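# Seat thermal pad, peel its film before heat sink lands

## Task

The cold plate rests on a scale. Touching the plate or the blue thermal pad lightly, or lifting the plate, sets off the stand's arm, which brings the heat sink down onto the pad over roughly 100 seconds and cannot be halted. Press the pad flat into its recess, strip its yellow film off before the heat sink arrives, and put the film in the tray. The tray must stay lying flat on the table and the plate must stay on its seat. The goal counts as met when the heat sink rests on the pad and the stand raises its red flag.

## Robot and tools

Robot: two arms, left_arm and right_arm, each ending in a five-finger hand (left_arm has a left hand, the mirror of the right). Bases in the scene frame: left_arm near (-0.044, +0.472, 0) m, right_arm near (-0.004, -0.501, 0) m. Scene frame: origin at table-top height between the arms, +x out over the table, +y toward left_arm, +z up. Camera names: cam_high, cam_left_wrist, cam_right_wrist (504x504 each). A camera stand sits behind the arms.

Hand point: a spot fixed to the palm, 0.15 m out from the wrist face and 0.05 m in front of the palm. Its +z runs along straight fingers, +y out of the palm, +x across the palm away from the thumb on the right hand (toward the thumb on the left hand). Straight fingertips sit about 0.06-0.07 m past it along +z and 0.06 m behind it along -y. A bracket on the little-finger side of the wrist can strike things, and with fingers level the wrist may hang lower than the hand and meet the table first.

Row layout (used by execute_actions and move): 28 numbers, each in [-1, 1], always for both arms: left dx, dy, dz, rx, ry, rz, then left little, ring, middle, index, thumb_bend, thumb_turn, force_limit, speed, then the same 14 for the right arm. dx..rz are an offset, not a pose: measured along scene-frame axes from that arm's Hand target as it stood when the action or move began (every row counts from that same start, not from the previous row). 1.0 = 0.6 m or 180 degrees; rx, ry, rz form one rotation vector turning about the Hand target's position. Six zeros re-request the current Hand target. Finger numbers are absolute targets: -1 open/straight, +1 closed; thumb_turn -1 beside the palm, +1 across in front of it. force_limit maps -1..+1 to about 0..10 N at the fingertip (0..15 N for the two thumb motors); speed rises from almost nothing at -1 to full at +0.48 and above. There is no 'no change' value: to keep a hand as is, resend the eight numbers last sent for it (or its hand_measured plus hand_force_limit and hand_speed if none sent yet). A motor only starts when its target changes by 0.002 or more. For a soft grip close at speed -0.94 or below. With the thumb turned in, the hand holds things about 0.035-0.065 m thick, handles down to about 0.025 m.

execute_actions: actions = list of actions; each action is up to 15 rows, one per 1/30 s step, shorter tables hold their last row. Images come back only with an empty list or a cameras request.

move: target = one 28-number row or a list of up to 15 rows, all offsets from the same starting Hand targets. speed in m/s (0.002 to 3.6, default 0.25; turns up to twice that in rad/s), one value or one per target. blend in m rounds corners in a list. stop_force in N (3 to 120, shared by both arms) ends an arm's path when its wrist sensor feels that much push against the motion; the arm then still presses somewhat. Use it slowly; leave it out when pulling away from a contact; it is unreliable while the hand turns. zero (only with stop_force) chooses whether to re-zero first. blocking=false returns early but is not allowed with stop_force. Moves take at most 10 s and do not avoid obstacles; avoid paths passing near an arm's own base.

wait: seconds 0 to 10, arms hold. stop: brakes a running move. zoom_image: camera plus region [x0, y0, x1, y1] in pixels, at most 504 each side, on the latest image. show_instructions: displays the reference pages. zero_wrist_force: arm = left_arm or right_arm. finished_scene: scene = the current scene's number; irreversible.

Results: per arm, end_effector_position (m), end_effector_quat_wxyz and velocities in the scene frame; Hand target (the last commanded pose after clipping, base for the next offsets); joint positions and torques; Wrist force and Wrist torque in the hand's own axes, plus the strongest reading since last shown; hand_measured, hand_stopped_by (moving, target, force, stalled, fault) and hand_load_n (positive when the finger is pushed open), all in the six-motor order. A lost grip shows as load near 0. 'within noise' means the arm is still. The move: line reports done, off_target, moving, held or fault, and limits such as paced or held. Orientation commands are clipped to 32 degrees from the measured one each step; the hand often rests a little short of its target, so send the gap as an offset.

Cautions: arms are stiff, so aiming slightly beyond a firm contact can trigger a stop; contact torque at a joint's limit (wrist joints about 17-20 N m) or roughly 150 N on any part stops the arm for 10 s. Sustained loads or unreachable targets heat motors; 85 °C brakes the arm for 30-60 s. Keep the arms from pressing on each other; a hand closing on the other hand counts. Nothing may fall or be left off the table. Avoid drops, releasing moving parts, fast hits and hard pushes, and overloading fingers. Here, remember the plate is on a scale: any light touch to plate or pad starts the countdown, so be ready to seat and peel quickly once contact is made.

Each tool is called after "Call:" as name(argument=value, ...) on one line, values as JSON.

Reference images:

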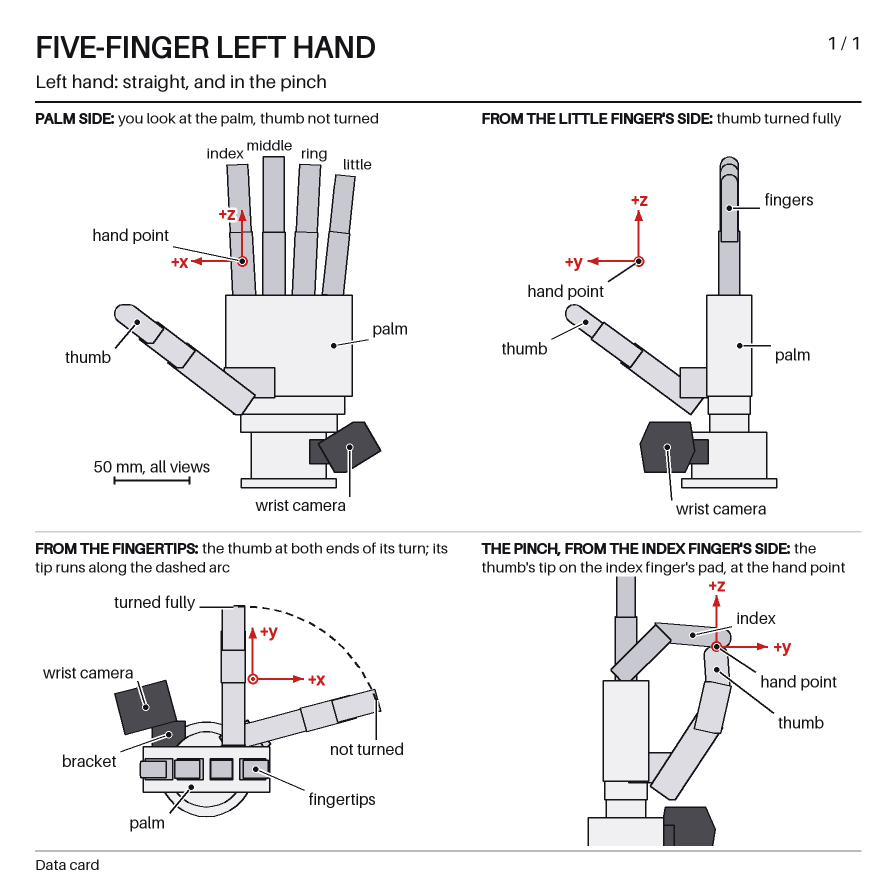

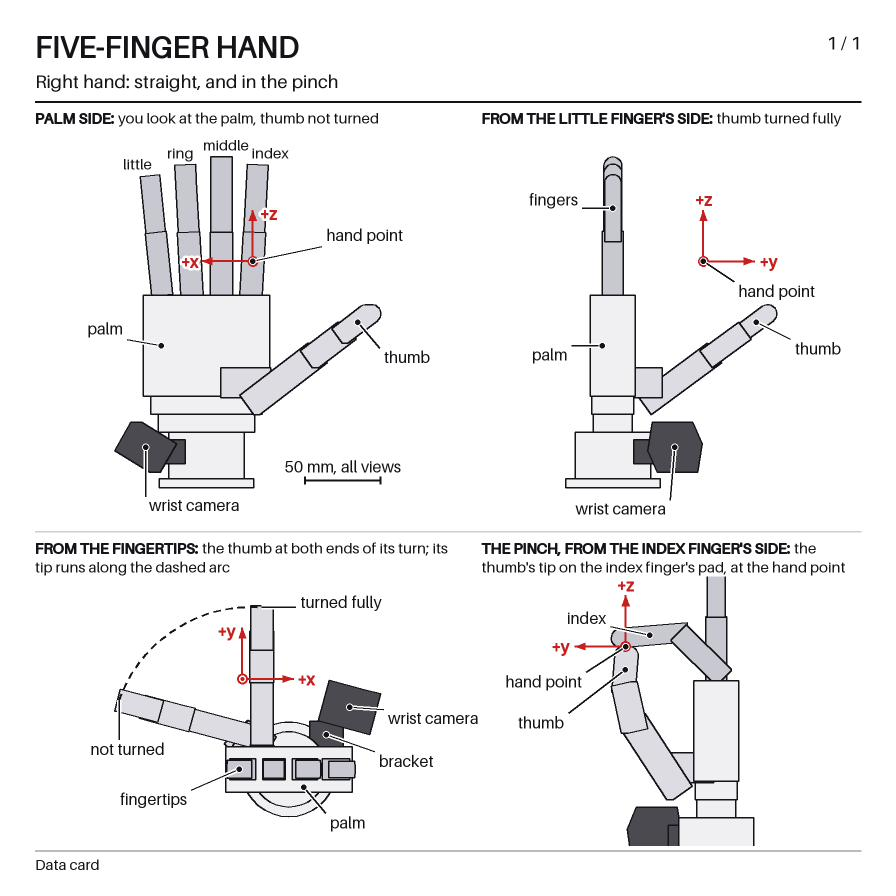

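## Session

Call:
execute_actions(actions=[])

Call:
zoom_image(camera="cam_high", region=[150, 100, 350, 300])

Scene clock: 0.00 s.
left_arm: end_effector_position=(+0.8233, +0.1379, +0.3183) hand_measured=(-1.000, -1.000, -1.000, -1.000, -1.000, -1.000) hand_load_n=(+0.0, +0.0, +0.0, +0.0, +0.0, +0.0) hand_stopped_by=(target, target, target, target, target, target) hand_force_limit=0.00 hand_speed=-0.80 end_effector_quat_wxyz=(+0.740, +0.574, +0.351, +0.017) | right_arm: end_effector_position=(+0.4653, -0.1365, +0.3446) hand_measured=(-1.000, -1.000, -1.000, -1.000, -1.000, -1.000) hand_load_n=(+0.0, +0.0, +0.0, +0.0, +0.0, +0.0) hand_stopped_by=(target, target, target, target, target, target) hand_force_limit=0.00 hand_speed=-0.80 end_effector_quat_wxyz=(-0.438, -0.220, +0.854, +0.178)
Joint positions: left_arm=[3.113 -2.349 -1.074 3.587 -0.616 -0.661] | right_arm=[0.189 -0.469 0.372 2.626 1.298 -2.021]
Joint velocities: within noise
Joint torques (N m): no reading
Motor temperatures (°C): left_arm=[26 23 20 37 34 31] | right_arm=[24 20 23 23 26 29]
Wrist force (N): no reading
Wrist torque (N m): no reading
Wrist force, peak (N): no reading
Hand target: left_arm +0.8233, +0.1379, +0.3183; +0.740, +0.574, +0.351, +0.017 | right_arm +0.4653, -0.1365, +0.3446; -0.438, -0.220, +0.854, +0.178

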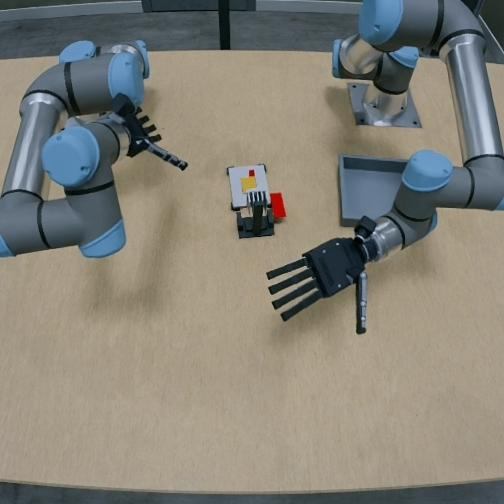

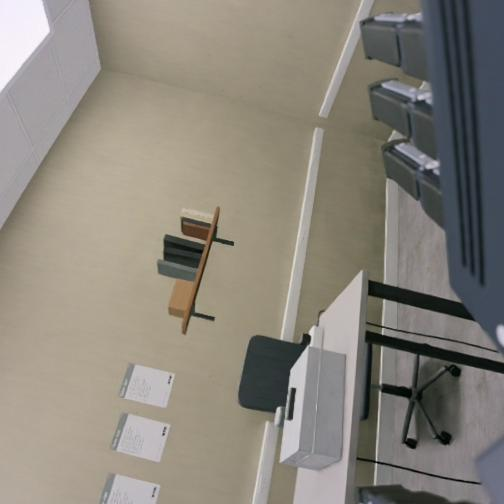

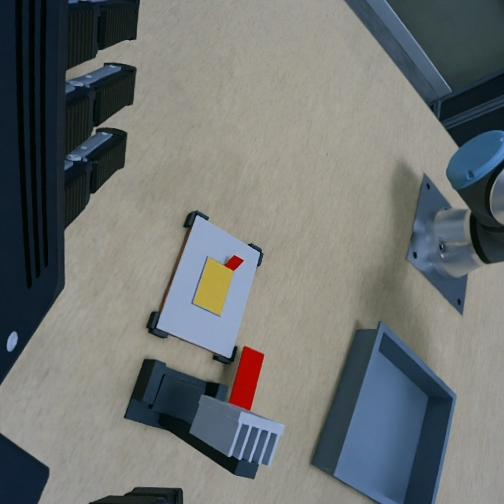

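Scaled by 2.520 from the camera's 504x504 image, which has a finer 720x720 frame.

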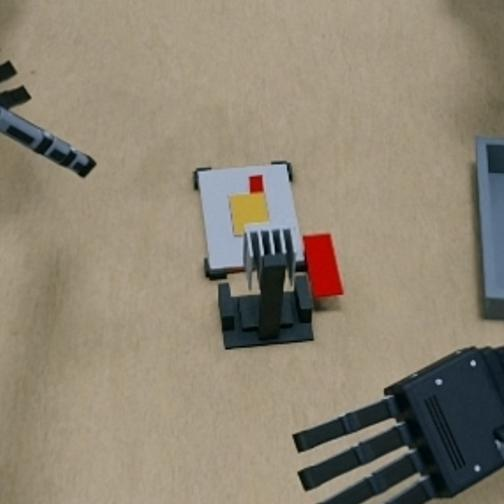

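Call:
move(target=[[-0.789,0.187,0.103,0.5517,0.0127,-0.2617, 1,1,0.26,0.26,-0.7,1,0,0.2, -0.3255,-0.356,-0.041,0,0,0,-1,-1,-1,-1,-1,-1,0,-0.8],[-0.972,-0.1465,-0.097,0.5517,0.0127,-0.2617, 1,1,0.26,0.26,-0.7,1,0,0.2, -0.3255,-0.356,-0.041,0,0,0,-1,-1,-1,-1,-1,-1,0,-0.8]], speed=0.3, blend=[0.05,0], cameras=["cam_left_wrist","cam_high"])

Call:
zoom_image(camera="cam_left_wrist", region=[150, 100, 350, 300])

Scene clock: 9.37 s.
left_arm: end_effector_position=(+0.2401, +0.0500, +0.2601) hand_measured=(+1.000, +1.000, +0.260, +0.260, -0.700, +1.000) hand_load_n=(+0.0, +0.0, +0.0, +0.0, +0.0, +0.0) hand_stopped_by=(target, target, target, target, target, target) hand_force_limit=0.00 hand_speed=0.20 end_effector_quat_wxyz=(+0.000, +1.000, +0.000, +0.001) | right_arm: end_effector_position=(+0.2700, -0.3501, +0.3200) hand_measured=(-1.000, -1.000, -1.000, -1.000, -1.000, -1.000) hand_load_n=(+0.0, +0.0, +0.0, +0.0, +0.0, +0.0) hand_stopped_by=(target, target, target, target, target, target) hand_force_limit=0.00 hand_speed=-0.80 end_effector_quat_wxyz=(-0.438, -0.220, +0.854, +0.178)
Joint positions: left_arm=[2.496 -1.887 -1.398 1.716 -1.571 0.917] | right_arm=[-0.171 -1.156 1.648 2.063 1.596 -2.226]
Joint torques (N m): left_arm=[-12.53 25.48 23.08 0.01 -1.68 -2.41] | right_arm=[-9.86 -49.28 -6.22 0.36 1.51 -1.47]
Wrist force (N): left_arm=[0.8 -0.4 -0.5] | right_arm=[-0.1 -0.2 -0.1]
Wrist torque (N m): left_arm=[0.16 0.02 0.09] | right_arm=[-0.03 0.00 0.02]
Wrist force, peak (N): left_arm=[1.0 -1.7 -1.3] | right_arm=[-0.7 0.1 -0.3]
Hand target: left_arm +0.2401, +0.0500, +0.2601; +0.000, +1.000, +0.000, +0.001 | right_arm +0.2700, -0.3501, +0.3200; -0.438, -0.220, +0.854, +0.178
Off the commanded pose: left_arm 0.000 m, 0 deg | right_arm 0.000 m, 0 deg.
move: done
Images, in order (width x height): cam_high 504x504, cam_left_wrist 504x504.

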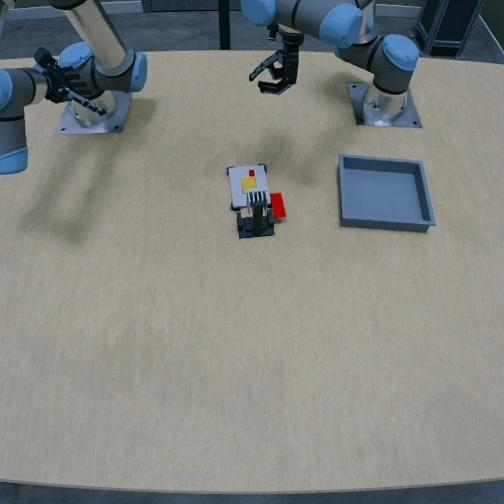

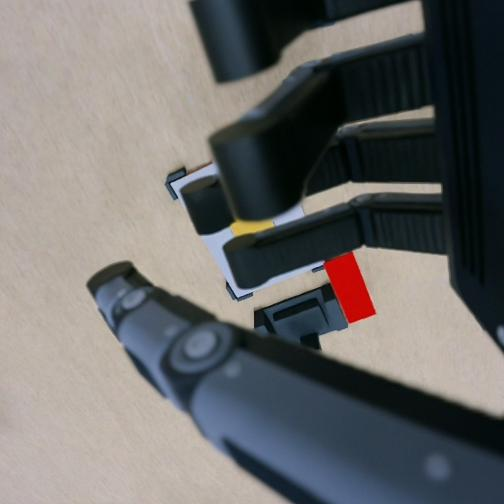

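Scaled by 2.520 from the camera's 504x504 image, which has a finer 720x720 frame.

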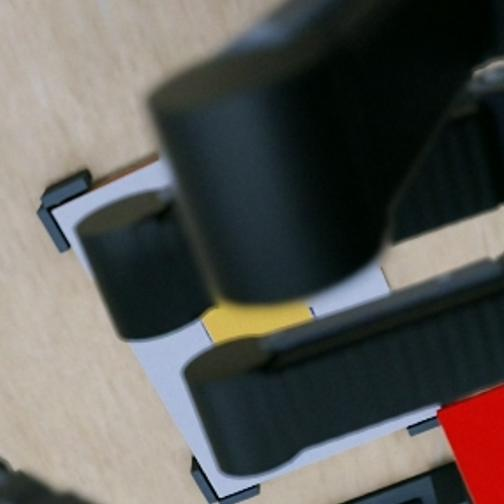

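Call:
move(target=[0.1,-0.063,-0.292,0.261,-0.1735,-0.509, 1,1,0.26,0.26,-1,-1,0,0.2, 0,0,0,0,0,0,-1,-1,-1,-1,-1,-1,0,-0.8], speed=0.3, cameras=["cam_left_wrist","cam_high"])

Call:
zoom_image(camera="cam_left_wrist", region=[80, 100, 330, 350])

Scene clock: 16.83 s.
left_arm: end_effector_position=(+0.3001, +0.0122, +0.0849) hand_measured=(+1.000, +1.000, +0.260, +0.260, -1.000, -1.000) hand_load_n=(+0.0, +0.0, +0.0, +0.0, +0.0, +0.0) hand_stopped_by=(target, target, target, target, target, target) hand_force_limit=0.00 hand_speed=0.20 end_effector_quat_wxyz=(+0.352, -0.591, +0.687, -0.234) | right_arm: end_effector_position=(+0.2700, -0.3501, +0.3200) hand_measured=(-1.000, -1.000, -1.000, -1.000, -1.000, -1.000) hand_load_n=(+0.0, +0.0, +0.0, +0.0, +0.0, +0.0) hand_stopped_by=(target, target, target, target, target, target) hand_force_limit=0.00 hand_speed=-0.80 end_effector_quat_wxyz=(-0.438, -0.220, +0.854, +0.178)
Joint positions: left_arm=[2.243 -2.116 -1.494 2.59 -2.287 2.596] | right_arm=[-0.171 -1.156 1.648 2.063 1.596 -2.226]
Joint torques (N m): left_arm=[12.67 45.21 8.29 0.76 1.17 2.25] | right_arm=[-9.79 -49.06 -6.54 0.33 1.55 -1.36]
Wrist force (N): left_arm=[-0.3 -1.2 0.2] | right_arm=[0.0 0.2 0.0]
Wrist torque (N m): left_arm=[0.19 0.17 -0.02] | right_arm=[0.02 0.00 0.03]
Wrist force, peak (N): left_arm=[-0.1 -1.7 0.3] | right_arm=[-0.6 -0.1 0.1]
Hand target: left_arm +0.3001, +0.0122, +0.0849; +0.352, -0.591, +0.687, -0.234 | right_arm +0.2700, -0.3501, +0.3200; -0.438, -0.220, +0.854, +0.178
Off the commanded pose: left_arm 0.000 m, 0 deg | right_arm 0.000 m, 0 deg.
move: done
Images, in order (width x height): cam_high 504x504, cam_left_wrist 504x504.

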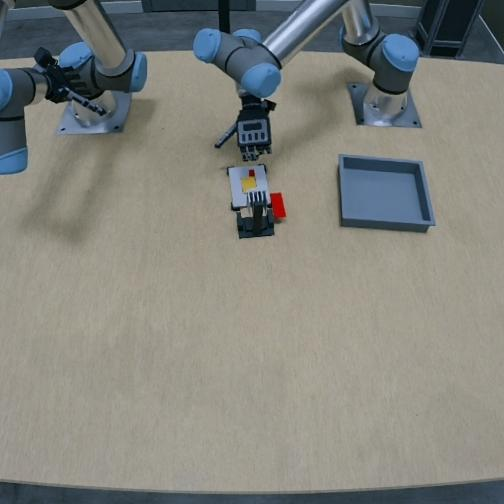

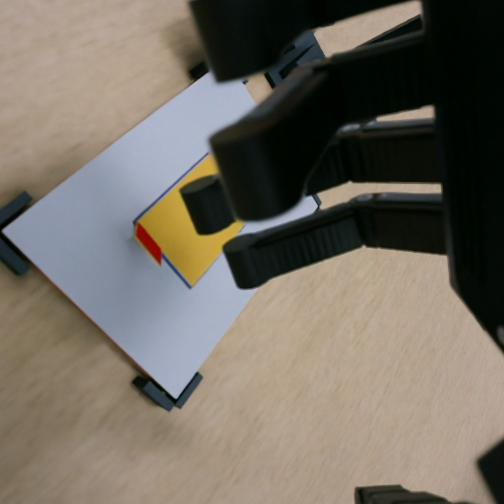

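Scaled by 2.016 from the camera's 504x504 image, which has a finer 720x720 frame.

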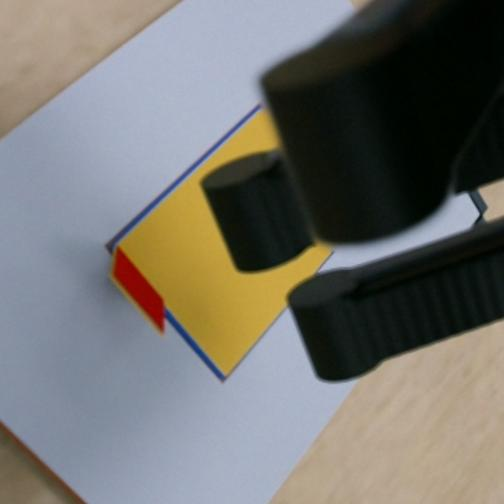

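Call:
move(target=[0.065,-0.0083,-0.0883,0,0,0, 1,1,0.26,0.26,-1,-1,0,0.2, 0,0,0,0,0,0,-1,-1,-1,-1,-1,-1,0,-0.8], speed=0.2)

Call:
move(target=[0,0,-0.05,0,0,0, 1,1,0.26,0.26,-1,-1,0,0.2, 0,0,0,0,0,0,-1,-1,-1,-1,-1,-1,0,-0.8], speed=0.02, stop_force=10, cameras=["cam_left_wrist"])

Call:
move(target=[[0,0,0.0167,0,0,0, 1,1,0.26,0.26,-1,-1,0,0.2, 0,0,0,0,0,0,-1,-1,-1,-1,-1,-1,0,-0.8],[0.02,-0.0133,0.0167,0,0,0, 1,1,0.26,0.26,-1,-1,0,0.2, 0,0,0,0,0,0,-1,-1,-1,-1,-1,-1,0,-0.8]], blend=[0.005, 0], speed=0.1)

Call:
move(target=[0,0,-0.05,0,0,0, 1,1,0.26,0.26,-1,-1,0,0.2, 0,0,0,0,0,0,-1,-1,-1,-1,-1,-1,0,-0.8], speed=0.02, stop_force=10)

Call:
move(target=[[0,0,0.0167,0,0,0, 1,1,0.26,0.26,-1,-1,0,0.2, 0,0,0,0,0,0,-1,-1,-1,-1,-1,-1,0,-0.8],[-0.042,0,0.0167,0,0,0, 1,1,0.26,0.26,-1,-1,0,0.2, 0,0,0,0,0,0,-1,-1,-1,-1,-1,-1,0,-0.8]], blend=[0.005, 0], speed=0.1)

Call:
move(target=[0,0,-0.05,0,0,0, 1,1,0.26,0.26,-1,-1,0,0.2, 0,0,0,0,0,0,-1,-1,-1,-1,-1,-1,0,-0.8], speed=0.02, stop_force=10, cameras=["cam_left_wrist"])

Scene clock: 22.47 s.
left_arm: end_effector_position=(+0.3390, +0.0072, +0.0320) hand_measured=(+1.000, +1.000, +0.260, +0.260, -1.000, -1.000) hand_load_n=(+0.0, +0.0, +0.0, +0.0, +0.0, +0.0) hand_stopped_by=(target, target, target, target, target, target) hand_force_limit=0.00 hand_speed=0.20 end_effector_quat_wxyz=(+0.352, -0.591, +0.687, -0.234) | right_arm: end_effector_position=(+0.2700, -0.3501, +0.3200) hand_measured=(-1.000, -1.000, -1.000, -1.000, -1.000, -1.000) hand_load_n=(+0.0, +0.0, +0.0, +0.0, +0.0, +0.0) hand_stopped_by=(target, target, target, target, target, target) hand_force_limit=0.00 hand_speed=-0.80 end_effector_quat_wxyz=(-0.438, -0.220, +0.854, +0.178)
Joint positions: left_arm=[2.297 -2.213 -1.474 2.707 -2.257 2.656] | right_arm=[-0.171 -1.156 1.648 2.063 1.596 -2.226]
Joint torques (N m): left_arm=[12 34.43 22.39 0.8 1.11 2.22] | right_arm=[-9.08 -48.92 -7.45 0.49 1.46 -1.41]
Wrist force (N): left_arm=[-0.1 -1.5 -0.1] | right_arm=[-0.2 -0.1 0.1]
Wrist torque (N m): left_arm=[0.19 0.13 -0.01] | right_arm=[-0.04 0.03 0.01]
Wrist force, peak (N): left_arm=[-0.3 -1.6 -0.6] | right_arm=[-0.6 -0.2 0.0]
Hand target: left_arm +0.3391, +0.0072, +0.0319; +0.352, -0.591, +0.687, -0.234 | right_arm +0.2700, -0.3501, +0.3200; -0.438, -0.220, +0.854, +0.178
Off the commanded pose: left_arm 0.000 m, 0 deg | right_arm 0.000 m, 0 deg.
move: done

Scene clock: 24.07 s.
left_arm: end_effector_position=(+0.3391, +0.0072, +0.0230) hand_measured=(+1.000, +1.000, +0.260, +0.260, -1.000, -1.000) hand_load_n=(+0.5, +0.0, -0.5, -2.5, +0.0, -0.5) hand_stopped_by=(target, target, target, target, target, target) hand_force_limit=0.00 hand_speed=0.20 end_effector_quat_wxyz=(+0.352, -0.591, +0.687, -0.234) | right_arm: end_effector_position=(+0.2700, -0.3501, +0.3200) hand_measured=(-1.000, -1.000, -1.000, -1.000, -1.000, -1.000) hand_load_n=(+0.5, +0.0, +0.0, +0.0, +0.0, +0.0) hand_stopped_by=(target, target, target, target, target, target) hand_force_limit=0.00 hand_speed=-0.80 end_effector_quat_wxyz=(-0.438, -0.220, +0.854, +0.178)
Joint positions: left_arm=[2.297 -2.225 -1.481 2.725 -2.257 2.656] | right_arm=[-0.171 -1.156 1.648 2.063 1.596 -2.226]
Joint torques (N m): left_arm=[11.3 44.19 18.31 -4.05 1.29 1.97] | right_arm=[-8.35 -48.83 -6.06 0.5 1.42 -1.4]
Wrist force (N): left_arm=[-0.8 -8.9 -4.0] | right_arm=[-0.2 0.0 0.1]
Wrist torque (N m): left_arm=[-0.08 0.14 0.03] | right_arm=[-0.02 0.02 0.01]
Wrist force, peak (N): left_arm=[-0.3 -16.8 -8.9] | right_arm=[-0.6 0.1 0.0]
Hand target: left_arm +0.3391, +0.0072, +0.0230; +0.352, -0.591, +0.687, -0.234 (not the last commanded pose) | right_arm +0.2700, -0.3501, +0.3200; -0.438, -0.220, +0.854, +0.178
Off the commanded pose: left_arm 0.021 m, 0 deg | right_arm 0.000 m, 0 deg.
move: contact (left_arm)
Images, in order (width x height): cam_left_wrist 504x504.

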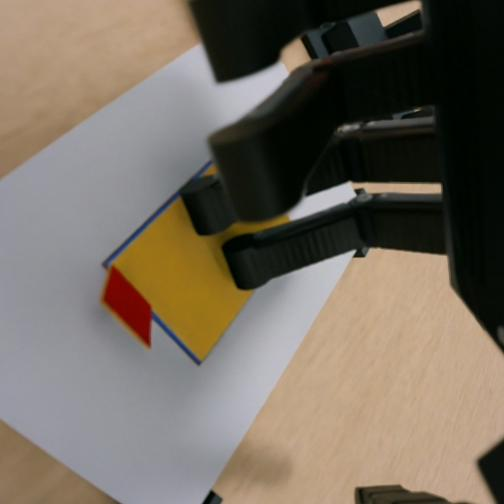

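Scene clock: 25.00 s.
left_arm: end_effector_position=(+0.3511, -0.0008, +0.0330) hand_measured=(+1.000, +1.000, +0.260, +0.260, -1.000, -1.000) hand_load_n=(+0.0, +0.0, +0.0, +0.0, +0.0, -0.5) hand_stopped_by=(target, target, target, target, target, target) hand_force_limit=0.00 hand_speed=0.20 end_effector_quat_wxyz=(+0.352, -0.591, +0.687, -0.234) | right_arm: end_effector_position=(+0.2700, -0.3501, +0.3200) hand_measured=(-1.000, -1.000, -1.000, -1.000, -1.000, -1.000) hand_load_n=(+0.0, +0.0, +0.0, +0.0, +0.0, +0.0) hand_stopped_by=(target, target, target, target, target, target) hand_force_limit=0.00 hand_speed=-0.80 end_effector_quat_wxyz=(-0.438, -0.220, +0.854, +0.178)
Joint positions: left_arm=[2.304 -2.237 -1.428 2.689 -2.253 2.664] | right_arm=[-0.171 -1.156 1.648 2.063 1.596 -2.226]
Joint torques (N m): left_arm=[11.84 35.14 24.12 -3.41 1.14 2.1] | right_arm=[-9.03 -48.3 -6.48 0.41 1.54 -1.39]
Wrist force (N): left_arm=[-0.2 -1.3 0.1] | right_arm=[-0.3 0.0 -0.2]
Wrist torque (N m): left_arm=[0.19 0.15 -0.01] | right_arm=[-0.01 0.04 0.00]
Wrist force, peak (N): left_arm=[-0.8 -8.9 -4.0] | right_arm=[-0.6 0.1 0.2]
Hand target: left_arm +0.3511, -0.0008, +0.0330; +0.352, -0.591, +0.687, -0.234 | right_arm +0.2700, -0.3501, +0.3200; -0.438, -0.220, +0.854, +0.178
Off the commanded pose: left_arm 0.000 m, 0 deg | right_arm 0.000 m, 0 deg.
move: done

Scene clock: 26.70 s.
left_arm: end_effector_position=(+0.3511, -0.0008, +0.0226) hand_measured=(+1.000, +1.000, +0.260, +0.260, -1.000, -1.000) hand_load_n=(+0.0, +0.0, -2.0, -2.5, +0.0, +0.0) hand_stopped_by=(target, target, target, target, target, target) hand_force_limit=0.00 hand_speed=0.20 end_effector_quat_wxyz=(+0.352, -0.591, +0.687, -0.234) | right_arm: end_effector_position=(+0.2700, -0.3501, +0.3200) hand_measured=(-1.000, -1.000, -1.000, -1.000, -1.000, -1.000) hand_load_n=(-0.5, +0.0, +0.0, -0.5, +0.0, +0.0) hand_stopped_by=(target, target, target, target, target, target) hand_force_limit=0.00 hand_speed=-0.80 end_effector_quat_wxyz=(-0.438, -0.220, +0.854, +0.178)
Joint positions: left_arm=[2.304 -2.25 -1.436 2.71 -2.253 2.664] | right_arm=[-0.171 -1.156 1.648 2.063 1.596 -2.226]
Joint torques (N m): left_arm=[11.45 44.34 18.13 -3.87 1.02 0.82] | right_arm=[-7.97 -48.88 -7.53 0.57 1.47 -1.37]
Wrist force (N): left_arm=[-0.6 -9.8 -5.1] | right_arm=[-0.2 0.1 0.3]
Wrist torque (N m): left_arm=[-0.12 0.11 0.09] | right_arm=[-0.01 0.03 0.01]
Wrist force, peak (N): left_arm=[0.0 -17.8 -10.0] | right_arm=[-0.6 0.0 0.0]
Hand target: left_arm +0.3511, -0.0008, +0.0226; +0.352, -0.591, +0.687, -0.234 (not the last commanded pose) | right_arm +0.2700, -0.3501, +0.3200; -0.438, -0.220, +0.854, +0.178
Off the commanded pose: left_arm 0.020 m, 0 deg | right_arm 0.000 m, 0 deg.
move: contact (left_arm)

Scene clock: 27.63 s.
left_arm: end_effector_position=(+0.3261, -0.0008, +0.0327) hand_measured=(+1.000, +1.000, +0.260, +0.260, -1.000, -1.000) hand_load_n=(+0.0, +0.0, +0.0, +0.0, +0.0, -0.5) hand_stopped_by=(target, target, target, target, target, target) hand_force_limit=0.00 hand_speed=0.20 end_effector_quat_wxyz=(+0.352, -0.591, +0.687, -0.234) | right_arm: end_effector_position=(+0.2700, -0.3501, +0.3200) hand_measured=(-1.000, -1.000, -1.000, -1.000, -1.000, -1.000) hand_load_n=(+0.0, +0.0, +0.0, +0.0, +0.0, +0.0) hand_stopped_by=(target, target, target, target, target, target) hand_force_limit=0.00 hand_speed=-0.80 end_effector_quat_wxyz=(-0.438, -0.220, +0.854, +0.178)
Joint positions: left_arm=[2.267 -2.22 -1.465 2.684 -2.274 2.623] | right_arm=[-0.171 -1.156 1.648 2.063 1.596 -2.226]
Joint torques (N m): left_arm=[-12.5 47.92 6.28 -3.49 -2.93 -2.15] | right_arm=[-8.49 -48.36 -6.83 0.59 1.47 -1.33]
Wrist force (N): left_arm=[-0.4 -1.3 0.1] | right_arm=[-0.3 0.2 0.1]
Wrist torque (N m): left_arm=[0.19 0.18 0.04] | right_arm=[0.00 0.03 0.01]
Wrist force, peak (N): left_arm=[-0.6 -9.4 -4.5] | right_arm=[-0.5 -0.2 0.0]
Hand target: left_arm +0.3259, -0.0008, +0.0327; +0.352, -0.591, +0.687, -0.234 | right_arm +0.2700, -0.3501, +0.3200; -0.438, -0.220, +0.854, +0.178
Off the commanded pose: left_arm 0.000 m, 0 deg | right_arm 0.000 m, 0 deg.
move: done

Scene clock: 29.27 s.
left_arm: end_effector_position=(+0.3260, -0.0008, +0.0231) hand_measured=(+1.000, +1.000, +0.260, +0.260, -1.000, -1.000) hand_load_n=(+0.0, +0.0, -0.5, -3.0, +0.0, +0.0) hand_stopped_by=(target, target, target, target, target, target) hand_force_limit=0.00 hand_speed=0.20 end_effector_quat_wxyz=(+0.352, -0.591, +0.687, -0.234) | right_arm: end_effector_position=(+0.2700, -0.3501, +0.3200) hand_measured=(-1.000, -1.000, -1.000, -1.000, -1.000, -1.000) hand_load_n=(+0.0, +0.0, +0.0, +0.0, +0.0, +0.0) hand_stopped_by=(target, target, target, target, target, target) hand_force_limit=0.00 hand_speed=-0.80 end_effector_quat_wxyz=(-0.438, -0.220, +0.854, +0.178)
Joint positions: left_arm=[2.267 -2.232 -1.473 2.703 -2.274 2.623] | right_arm=[-0.171 -1.156 1.648 2.063 1.596 -2.226]
Joint torques (N m): left_arm=[-8.68 43.54 17.64 -4.16 0.49 0.49] | right_arm=[-8.05 -48.83 -6.77 0.61 1.39 -1.41]
Wrist force (N): left_arm=[-0.7 -10.0 -4.5] | right_arm=[-0.3 0.1 -0.1]
Wrist torque (N m): left_arm=[-0.12 0.16 0.10] | right_arm=[0.00 0.04 0.01]
Wrist force, peak (N): left_arm=[-0.3 -17.9 -9.4] | right_arm=[-0.6 0.0 -0.1]
Hand target: left_arm +0.3260, -0.0008, +0.0231; +0.352, -0.591, +0.687, -0.234 (not the last commanded pose) | right_arm +0.2700, -0.3501, +0.3200; -0.438, -0.220, +0.854, +0.178
Off the commanded pose: left_arm 0.020 m, 0 deg | right_arm 0.000 m, 0 deg.
move: contact (left_arm)
Images, in order (width x height): cam_left_wrist 504x504.

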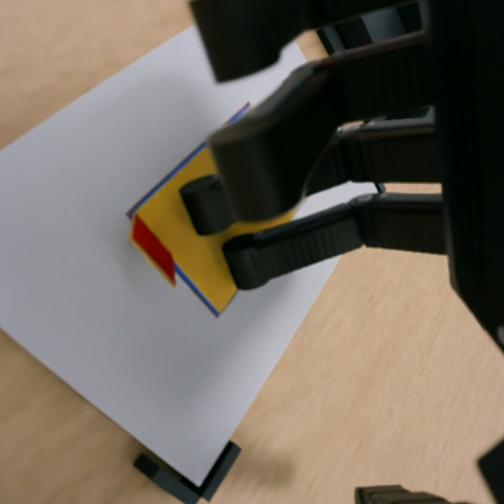

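Call:
move(target=[[0,0,0.045,0,0,0, 1,1,0.26,0.26,-1,-1,0,0.2, 0,0,0,0,0,0,-1,-1,-1,-1,-1,-1,0,-0.8],[-0.0233,0.013,0.045,0,0,0, 1,1,0.26,0.26,-0.7,1,0,0.4, 0,0,0,0,0,0,-1,-1,-1,-1,-1,-1,0,-0.8],[-0.0233,0.013,0.018,0,0,0, 1,1,0.26,0.26,-0.7,1,0,0.4, 0,0,0,0,0,0,-1,-1,-1,-1,-1,-1,0,-0.8]], blend=[0.005, 0, 0], speed=0.12, cameras=["cam_left_wrist","cam_high"])

Call:
zoom_image(camera="cam_left_wrist", region=[90, 120, 290, 320])

Scene clock: 34.97 s.
left_arm: end_effector_position=(+0.3120, +0.0070, +0.0340) hand_measured=(+1.000, +1.000, +0.260, +0.260, -0.700, +1.000) hand_load_n=(+0.0, +0.0, +0.0, +0.0, +0.0, +0.0) hand_stopped_by=(target, target, target, target, target, target) hand_force_limit=0.00 hand_speed=0.40 end_effector_quat_wxyz=(+0.352, -0.591, +0.687, -0.235) | right_arm: end_effector_position=(+0.2700, -0.3501, +0.3200) hand_measured=(-1.000, -1.000, -1.000, -1.000, -1.000, -1.000) hand_load_n=(+0.0, +0.0, +0.0, +0.0, +0.0, +0.0) hand_stopped_by=(target, target, target, target, target, target) hand_force_limit=0.00 hand_speed=-0.80 end_effector_quat_wxyz=(-0.438, -0.220, +0.854, +0.178)
Joint positions: left_arm=[2.255 -2.194 -1.51 2.694 -2.28 2.61] | right_arm=[-0.171 -1.156 1.648 2.063 1.596 -2.226]
Joint torques (N m): left_arm=[-10.98 34.19 7.01 0.56 -2.41 -0.08] | right_arm=[-8.09 -47.9 -7.28 0.74 1.46 -1.39]
Wrist force (N): left_arm=[-0.1 -1.5 0.3] | right_arm=[-0.2 0.1 -0.2]
Wrist torque (N m): left_arm=[0.16 0.14 0.05] | right_arm=[0.00 0.03 0.02]
Wrist force, peak (N): left_arm=[-0.7 -10.0 -4.6] | right_arm=[-0.5 0.2 0.3]
Hand target: left_arm +0.3120, +0.0070, +0.0339; +0.352, -0.591, +0.687, -0.234 | right_arm +0.2700, -0.3501, +0.3200; -0.438, -0.220, +0.854, +0.178
Off the commanded pose: left_arm 0.000 m, 0 deg | right_arm 0.000 m, 0 deg.
move: done
Images, in order (width x height): cam_high 504x504, cam_left_wrist 504x504.

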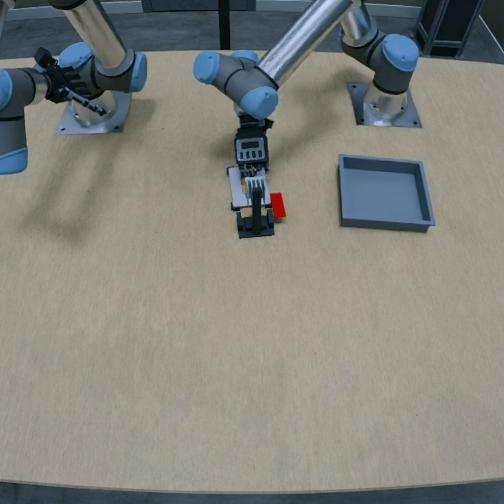

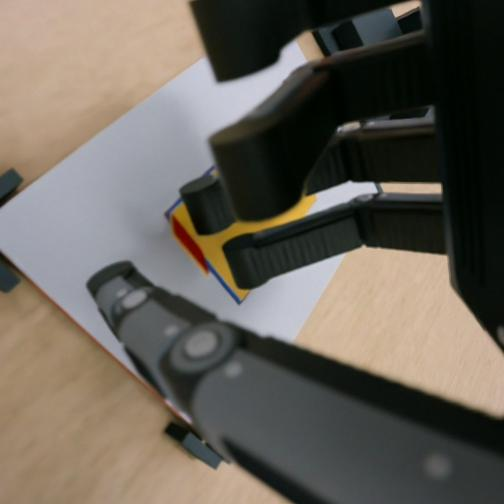

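Scaled by 2.520 from the camera's 504x504 image, which has a finer 720x720 frame.

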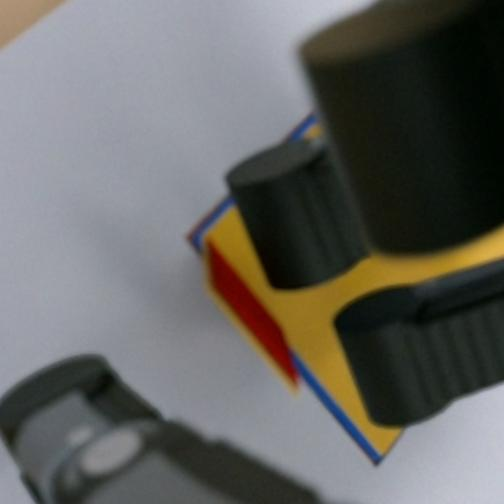

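Call:
move(target=[[0,0,-0.0117,0,0,0, 1,1,0.26,0.26,-0.7,1,0,0.4, 0,0,0,0,0,0,-1,-1,-1,-1,-1,-1,0,-0.8],[0,0,-0.0117,0,0,0, 1,1,0.26,0.26,0.4,1,-0.2,-0.8, 0,0,0,0,0,0,-1,-1,-1,-1,-1,-1,0,-0.8]], blend=[0, 0], speed=0.1, cameras=["cam_left_wrist"])

Call:
zoom_image(camera="cam_left_wrist", region=[90, 120, 290, 320])

Scene clock: 39.53 s.
left_arm: end_effector_position=(+0.3120, +0.0070, +0.0269) hand_measured=(+1.000, +1.000, +0.260, +0.260, -0.228, +1.000) hand_load_n=(+0.0, +0.0, +4.0, +0.0, +6.0, +0.5) hand_stopped_by=(target, target, target, target, force, target) hand_force_limit=-0.20 hand_speed=-0.80 end_effector_quat_wxyz=(+0.352, -0.591, +0.687, -0.234) | right_arm: end_effector_position=(+0.2700, -0.3501, +0.3200) hand_measured=(-1.000, -1.000, -1.000, -1.000, -1.000, -1.000) hand_load_n=(+0.0, +0.0, +0.0, +0.0, +0.0, +0.0) hand_stopped_by=(target, target, target, target, target, target) hand_force_limit=0.00 hand_speed=-0.80 end_effector_quat_wxyz=(-0.438, -0.220, +0.854, +0.178)
Joint positions: left_arm=[2.255 -2.203 -1.516 2.708 -2.28 2.61] | right_arm=[-0.171 -1.156 1.648 2.063 1.596 -2.226]
Joint torques (N m): left_arm=[2.94 34.66 7.2 0.64 -0.08 0.84] | right_arm=[-7.87 -48.55 -7.69 0.65 1.53 -1.45]
Wrist force (N): left_arm=[-0.3 -1.7 0.3] | right_arm=[-0.2 0.0 0.1]
Wrist torque (N m): left_arm=[0.17 0.17 0.04] | right_arm=[-0.02 0.02 0.01]
Wrist force, peak (N): left_arm=[-0.2 -1.8 0.2] | right_arm=[-0.5 0.0 -0.1]
Hand target: left_arm +0.3120, +0.0070, +0.0269; +0.352, -0.591, +0.687, -0.234 | right_arm +0.2700, -0.3501, +0.3200; -0.438, -0.220, +0.854, +0.178
Off the commanded pose: left_arm 0.000 m, 0 deg | right_arm 0.000 m, 0 deg.
move: done
Images, in order (width x height): cam_left_wrist 504x504.

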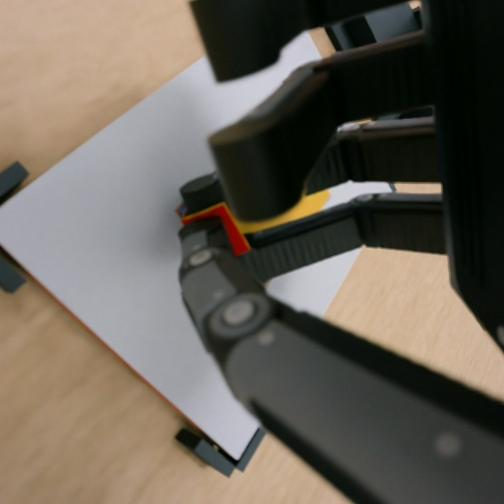

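Scaled by 2.520 from the camera's 504x504 image, which has a finer 720x720 frame.

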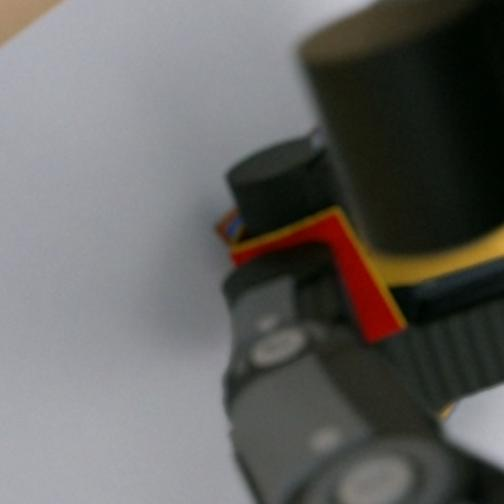

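Call:
move(target=[[0,0,0,0,0,0, 1,1,0.26,0.26,0.5,1,0.1,-0.8, 0,0,0,0,0,0,-1,-1,-1,-1,-1,-1,0,-0.8],[0,0,0.05,0,0,0, 1,1,0.26,0.26,0.5,1,0.1,-0.8, 0,0,0,0,0,0,-1,-1,-1,-1,-1,-1,0,-0.8],[0,0,0.1333,0,0,0, 1,1,0.26,0.26,0.5,1,0.1,-0.8, 0,0,0,0,0,0,-1,-1,-1,-1,-1,-1,0,-0.8]], blend=[0, 0.02, 0], speed=[0.04,0.04,0.06], cameras=["cam_left_wrist", "cam_high"])

Call:
zoom_image(camera="cam_high", region=[210, 130, 310, 230])

Scene clock: 43.47 s.
left_arm: end_effector_position=(+0.3120, +0.0070, +0.1068) hand_measured=(+1.000, +1.000, +0.258, +0.260, -0.206, +1.000) hand_load_n=(+0.0, +0.0, +6.5, +0.0, +7.0, +1.0) hand_stopped_by=(target, target, target, target, force, target) hand_force_limit=0.10 hand_speed=-0.80 end_effector_quat_wxyz=(+0.352, -0.591, +0.687, -0.234) | right_arm: end_effector_position=(+0.2700, -0.3501, +0.3200) hand_measured=(-1.000, -1.000, -1.000, -1.000, -1.000, -1.000) hand_load_n=(+0.0, +0.0, +0.0, -0.5, +0.0, +0.0) hand_stopped_by=(target, target, target, target, target, target) hand_force_limit=0.00 hand_speed=-0.80 end_effector_quat_wxyz=(-0.438, -0.220, +0.854, +0.178)
Joint positions: left_arm=[2.255 -2.113 -1.435 2.538 -2.28 2.61] | right_arm=[-0.171 -1.156 1.648 2.063 1.596 -2.226]
Joint torques (N m): left_arm=[6.7 44.93 22.61 -3.64 -0.12 -1.57] | right_arm=[-7.58 -48.17 -7.05 0.75 1.37 -1.32]
Wrist force (N): left_arm=[0.0 -1.5 0.0] | right_arm=[-0.3 0.1 0.1]
Wrist torque (N m): left_arm=[0.16 0.13 0.07] | right_arm=[0.00 0.04 0.01]
Wrist force, peak (N): left_arm=[1.3 -0.5 4.0] | right_arm=[-0.5 -0.3 0.3]
Hand target: left_arm +0.3120, +0.0070, +0.1069; +0.352, -0.591, +0.687, -0.234 | right_arm +0.2700, -0.3501, +0.3200; -0.438, -0.220, +0.854, +0.178
Off the commanded pose: left_arm 0.000 m, 0 deg | right_arm 0.000 m, 0 deg.
move: done; blend cut to 0.015 m at target 2
Images, in order (width x height): cam_high 504x504, cam_left_wrist 504x504.

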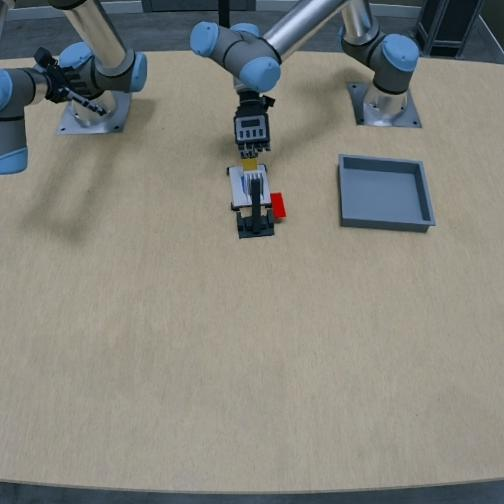

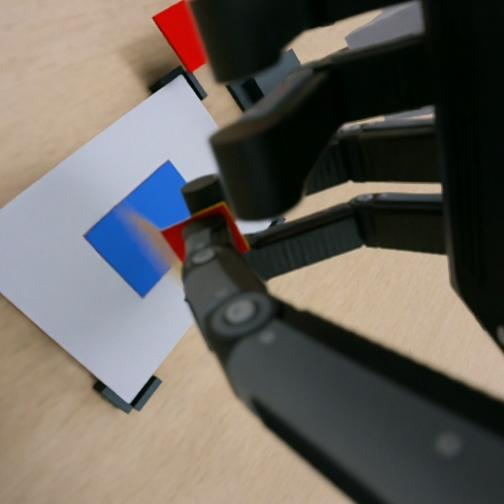

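Scaled by 5.040 from the camera's 504x504 image, which has a finer 720x720 frame.

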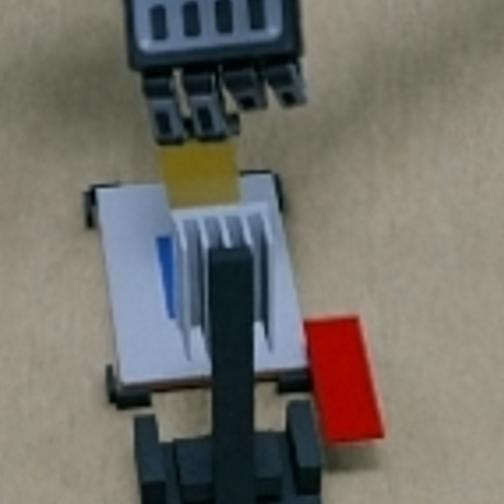

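Call:
move(target=[[-0.087,0.022,0.123,0,0,0, 1,1,0.26,0.26,0.5,1,0.1,-0.8, 0,0,0,0,0,0,-1,-1,-1,-1,-1,-1,0,-0.8],[0.088,0.605,0.123,0,0,0, 1,1,0.26,0.26,0.5,1,0.1,-0.8, 0,0,0,0,0,0,-1,-1,-1,-1,-1,-1,0,-0.8],[0.095,0.605,-0.092,0,0,0, 1,1,0.26,0.26,0.5,1,0.1,-0.8, 0,0,0,0,0,0,-1,-1,-1,-1,-1,-1,0,-0.8]], blend=[0.03, 0.03, 0], speed=[0.2,0.2,0.12], cameras=["cam_left_wrist", "cam_high"])

Call:
zoom_image(camera="cam_high", region=[210, 100, 440, 250])

Scene clock: 48.97 s.
left_arm: end_effector_position=(+0.3690, +0.3700, +0.0517) hand_measured=(+1.000, +1.000, +0.258, +0.260, -0.206, +1.000) hand_load_n=(+0.0, +0.0, +6.5, +0.0, +7.0, +1.0) hand_stopped_by=(target, target, target, target, force, target) hand_force_limit=0.10 hand_speed=-0.80 end_effector_quat_wxyz=(+0.352, -0.591, +0.687, -0.234) | right_arm: end_effector_position=(+0.2700, -0.3501, +0.3200) hand_measured=(-1.000, -1.000, -1.000, -1.000, -1.000, -1.000) hand_load_n=(+0.0, +0.0, +0.0, +0.0, +0.0, +0.0) hand_stopped_by=(target, target, target, target, target, target) hand_force_limit=0.00 hand_speed=-0.80 end_effector_quat_wxyz=(-0.438, -0.220, +0.854, +0.178)
Joint positions: left_arm=[3.253 -1.596 -2.229 3.127 -1.585 3.402] | right_arm=[-0.171 -1.156 1.648 2.063 1.596 -2.226]
Joint torques (N m): left_arm=[-12.87 9.75 5.61 1.63 -1.55 -1.5] | right_arm=[-6.35 -48.8 -7.58 0.91 1.45 -1.42]
Wrist force (N): left_arm=[-0.1 -1.7 0.2] | right_arm=[-0.2 0.1 -0.1]
Wrist torque (N m): left_arm=[0.13 0.14 -0.01] | right_arm=[0.00 0.02 0.01]
Wrist force, peak (N): left_arm=[-1.9 -1.7 0.1] | right_arm=[-0.5 -0.2 0.2]
Hand target: left_arm +0.3690, +0.3700, +0.0517; +0.352, -0.591, +0.687, -0.234 | right_arm +0.2700, -0.3501, +0.3200; -0.438, -0.220, +0.854, +0.178
Off the commanded pose: left_arm 0.000 m, 0 deg | right_arm 0.000 m, 0 deg.
move: done
Images, in order (width x height): cam_high 504x504, cam_left_wrist 504x504.

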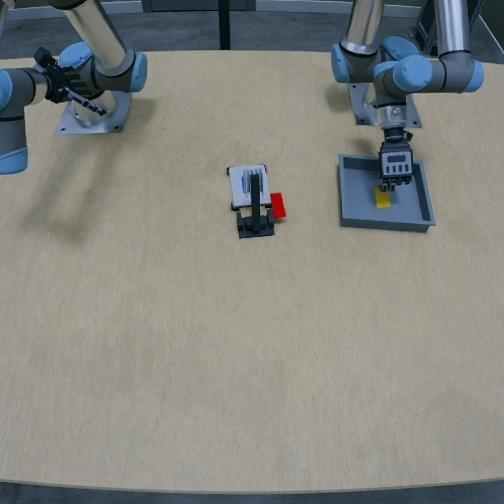

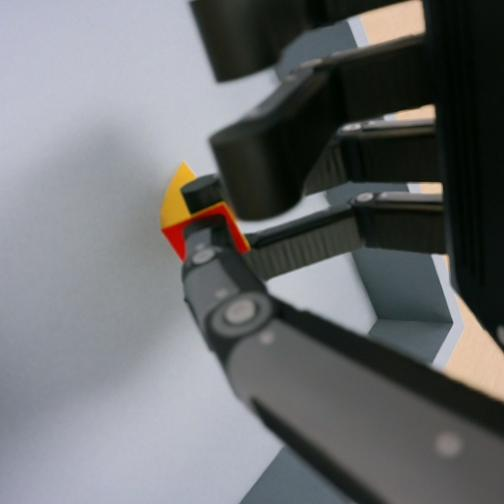

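Scaled by 2.191 from the camera's 504x504 image, which has a finer 720x720 frame.

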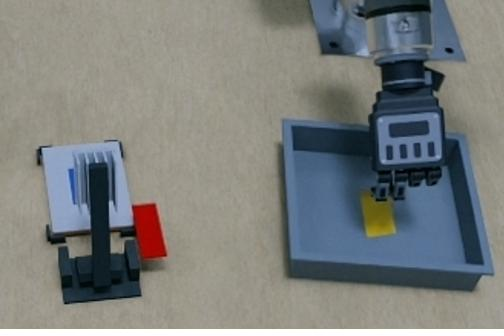

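Call:
move(target=[0,0,0,0,0,0, 1,1,0.26,0.26,-0.9,1,0.1,-0.3, 0,0,0,0,0,0,-1,-1,-1,-1,-1,-1,0,-0.8], cameras=["cam_left_wrist"])

Call:
move(target=[0,0,0.25,0,0,0, 1,1,0.26,0.26,-0.9,1,0.1,-0.3, 0,0,0,0,0,0,-1,-1,-1,-1,-1,-1,0,-0.8], speed=0.12, cameras=["cam_left_wrist","cam_high"])

Call:
zoom_image(camera="cam_high", region=[210, 100, 440, 250])

Scene clock: 50.83 s.
left_arm: end_effector_position=(+0.3690, +0.3700, +0.0517) hand_measured=(+1.000, +1.000, +0.260, +0.260, -0.900, +1.000) hand_load_n=(+0.0, +0.0, +0.0, +0.0, +0.0, +0.0) hand_stopped_by=(target, target, target, target, target, target) hand_force_limit=0.10 hand_speed=-0.30 end_effector_quat_wxyz=(+0.352, -0.591, +0.687, -0.234) | right_arm: end_effector_position=(+0.2700, -0.3501, +0.3200) hand_measured=(-1.000, -1.000, -1.000, -1.000, -1.000, -1.000) hand_load_n=(+0.0, +0.0, +0.0, +0.0, +0.0, +0.0) hand_stopped_by=(target, target, target, target, target, target) hand_force_limit=0.00 hand_speed=-0.80 end_effector_quat_wxyz=(-0.438, -0.220, +0.854, +0.178)
Joint positions: left_arm=[3.253 -1.596 -2.229 3.127 -1.585 3.402] | right_arm=[-0.171 -1.156 1.648 2.063 1.596 -2.226]
Joint torques (N m): left_arm=[-11.3 10.02 8.08 1.4 -1.65 -1.54] | right_arm=[-6.72 -48.51 -7.5 0.89 1.39 -1.49]
Wrist force (N): left_arm=[-0.2 -1.5 0.2] | right_arm=[-0.1 0.0 -0.1]
Wrist torque (N m): left_arm=[0.15 0.15 -0.01] | right_arm=[-0.01 0.00 0.02]
Wrist force, peak (N): left_arm=[-0.3 -1.9 0.2] | right_arm=[-0.6 0.0 -0.1]
Hand target: left_arm +0.3690, +0.3700, +0.0517; +0.352, -0.591, +0.687, -0.234 | right_arm +0.2700, -0.3501, +0.3200; -0.438, -0.220, +0.854, +0.178
Off the commanded pose: left_arm 0.000 m, 0 deg | right_arm 0.000 m, 0 deg.
move: done
Images, in order (width x height): cam_left_wrist 504x504.

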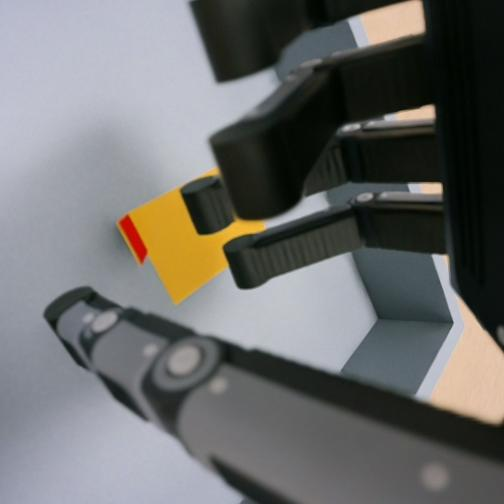

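Scene clock: 52.67 s.
left_arm: end_effector_position=(+0.3690, +0.3700, +0.2016) hand_measured=(+1.000, +1.000, +0.260, +0.260, -0.900, +1.000) hand_load_n=(+0.0, +0.5, +0.0, +0.0, +0.0, +0.0) hand_stopped_by=(target, target, target, target, target, target) hand_force_limit=0.10 hand_speed=-0.30 end_effector_quat_wxyz=(+0.352, -0.591, +0.687, -0.234) | right_arm: end_effector_position=(+0.2700, -0.3501, +0.3200) hand_measured=(-1.000, -1.000, -1.000, -1.000, -1.000, -1.000) hand_load_n=(+0.0, +0.0, -0.5, +0.0, +0.0, +0.0) hand_stopped_by=(target, target, target, target, target, target) hand_force_limit=0.00 hand_speed=-0.80 end_effector_quat_wxyz=(-0.438, -0.220, +0.854, +0.178)
Joint positions: left_arm=[3.253 -1.414 -1.966 2.682 -1.585 3.402] | right_arm=[-0.171 -1.156 1.648 2.063 1.596 -2.226]
Joint torques (N m): left_arm=[12.4 18.71 24.34 -2.34 1.6 1.48] | right_arm=[-6.44 -47.54 -7.04 0.95 1.36 -1.38]
Wrist force (N): left_arm=[-0.2 -1.8 0.0] | right_arm=[-0.3 0.1 0.0]
Wrist torque (N m): left_arm=[0.13 0.15 -0.01] | right_arm=[0.00 0.03 0.00]
Wrist force, peak (N): left_arm=[-0.4 -2.2 -0.6] | right_arm=[-0.6 0.1 0.2]
Hand target: left_arm +0.3690, +0.3700, +0.2017; +0.352, -0.591, +0.687, -0.234 | right_arm +0.2700, -0.3501, +0.3200; -0.438, -0.220, +0.854, +0.178
Off the commanded pose: left_arm 0.000 m, 0 deg | right_arm 0.000 m, 0 deg.
move: done
Images, in order (width x height): cam_high 504x504, cam_left_wrist 504x504.

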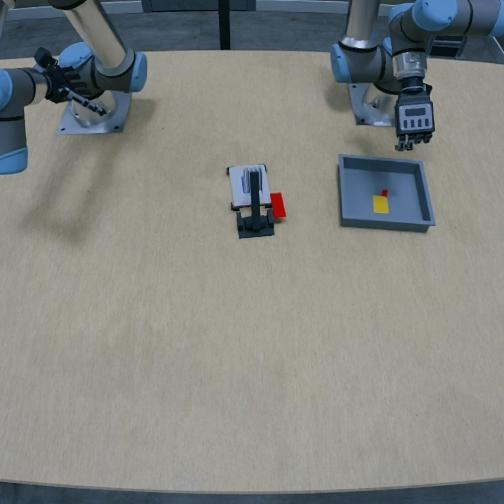

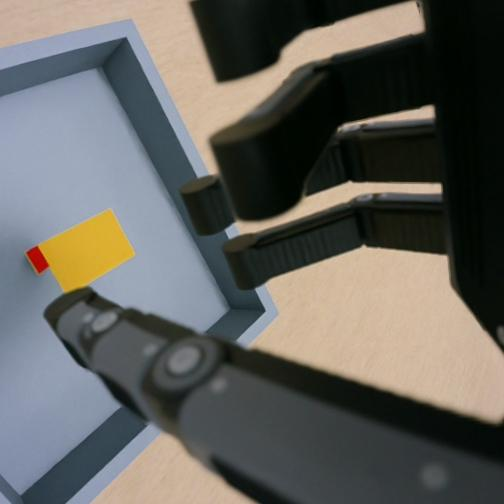

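Scaled by 2.191 from the camera's 504x504 image, which has a finer 720x720 frame.

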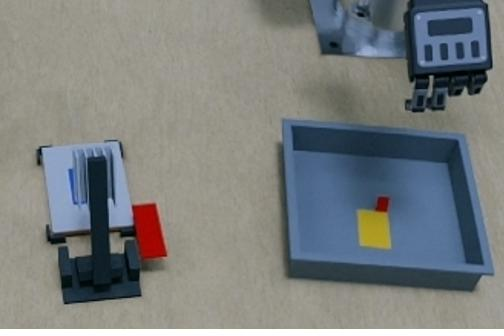

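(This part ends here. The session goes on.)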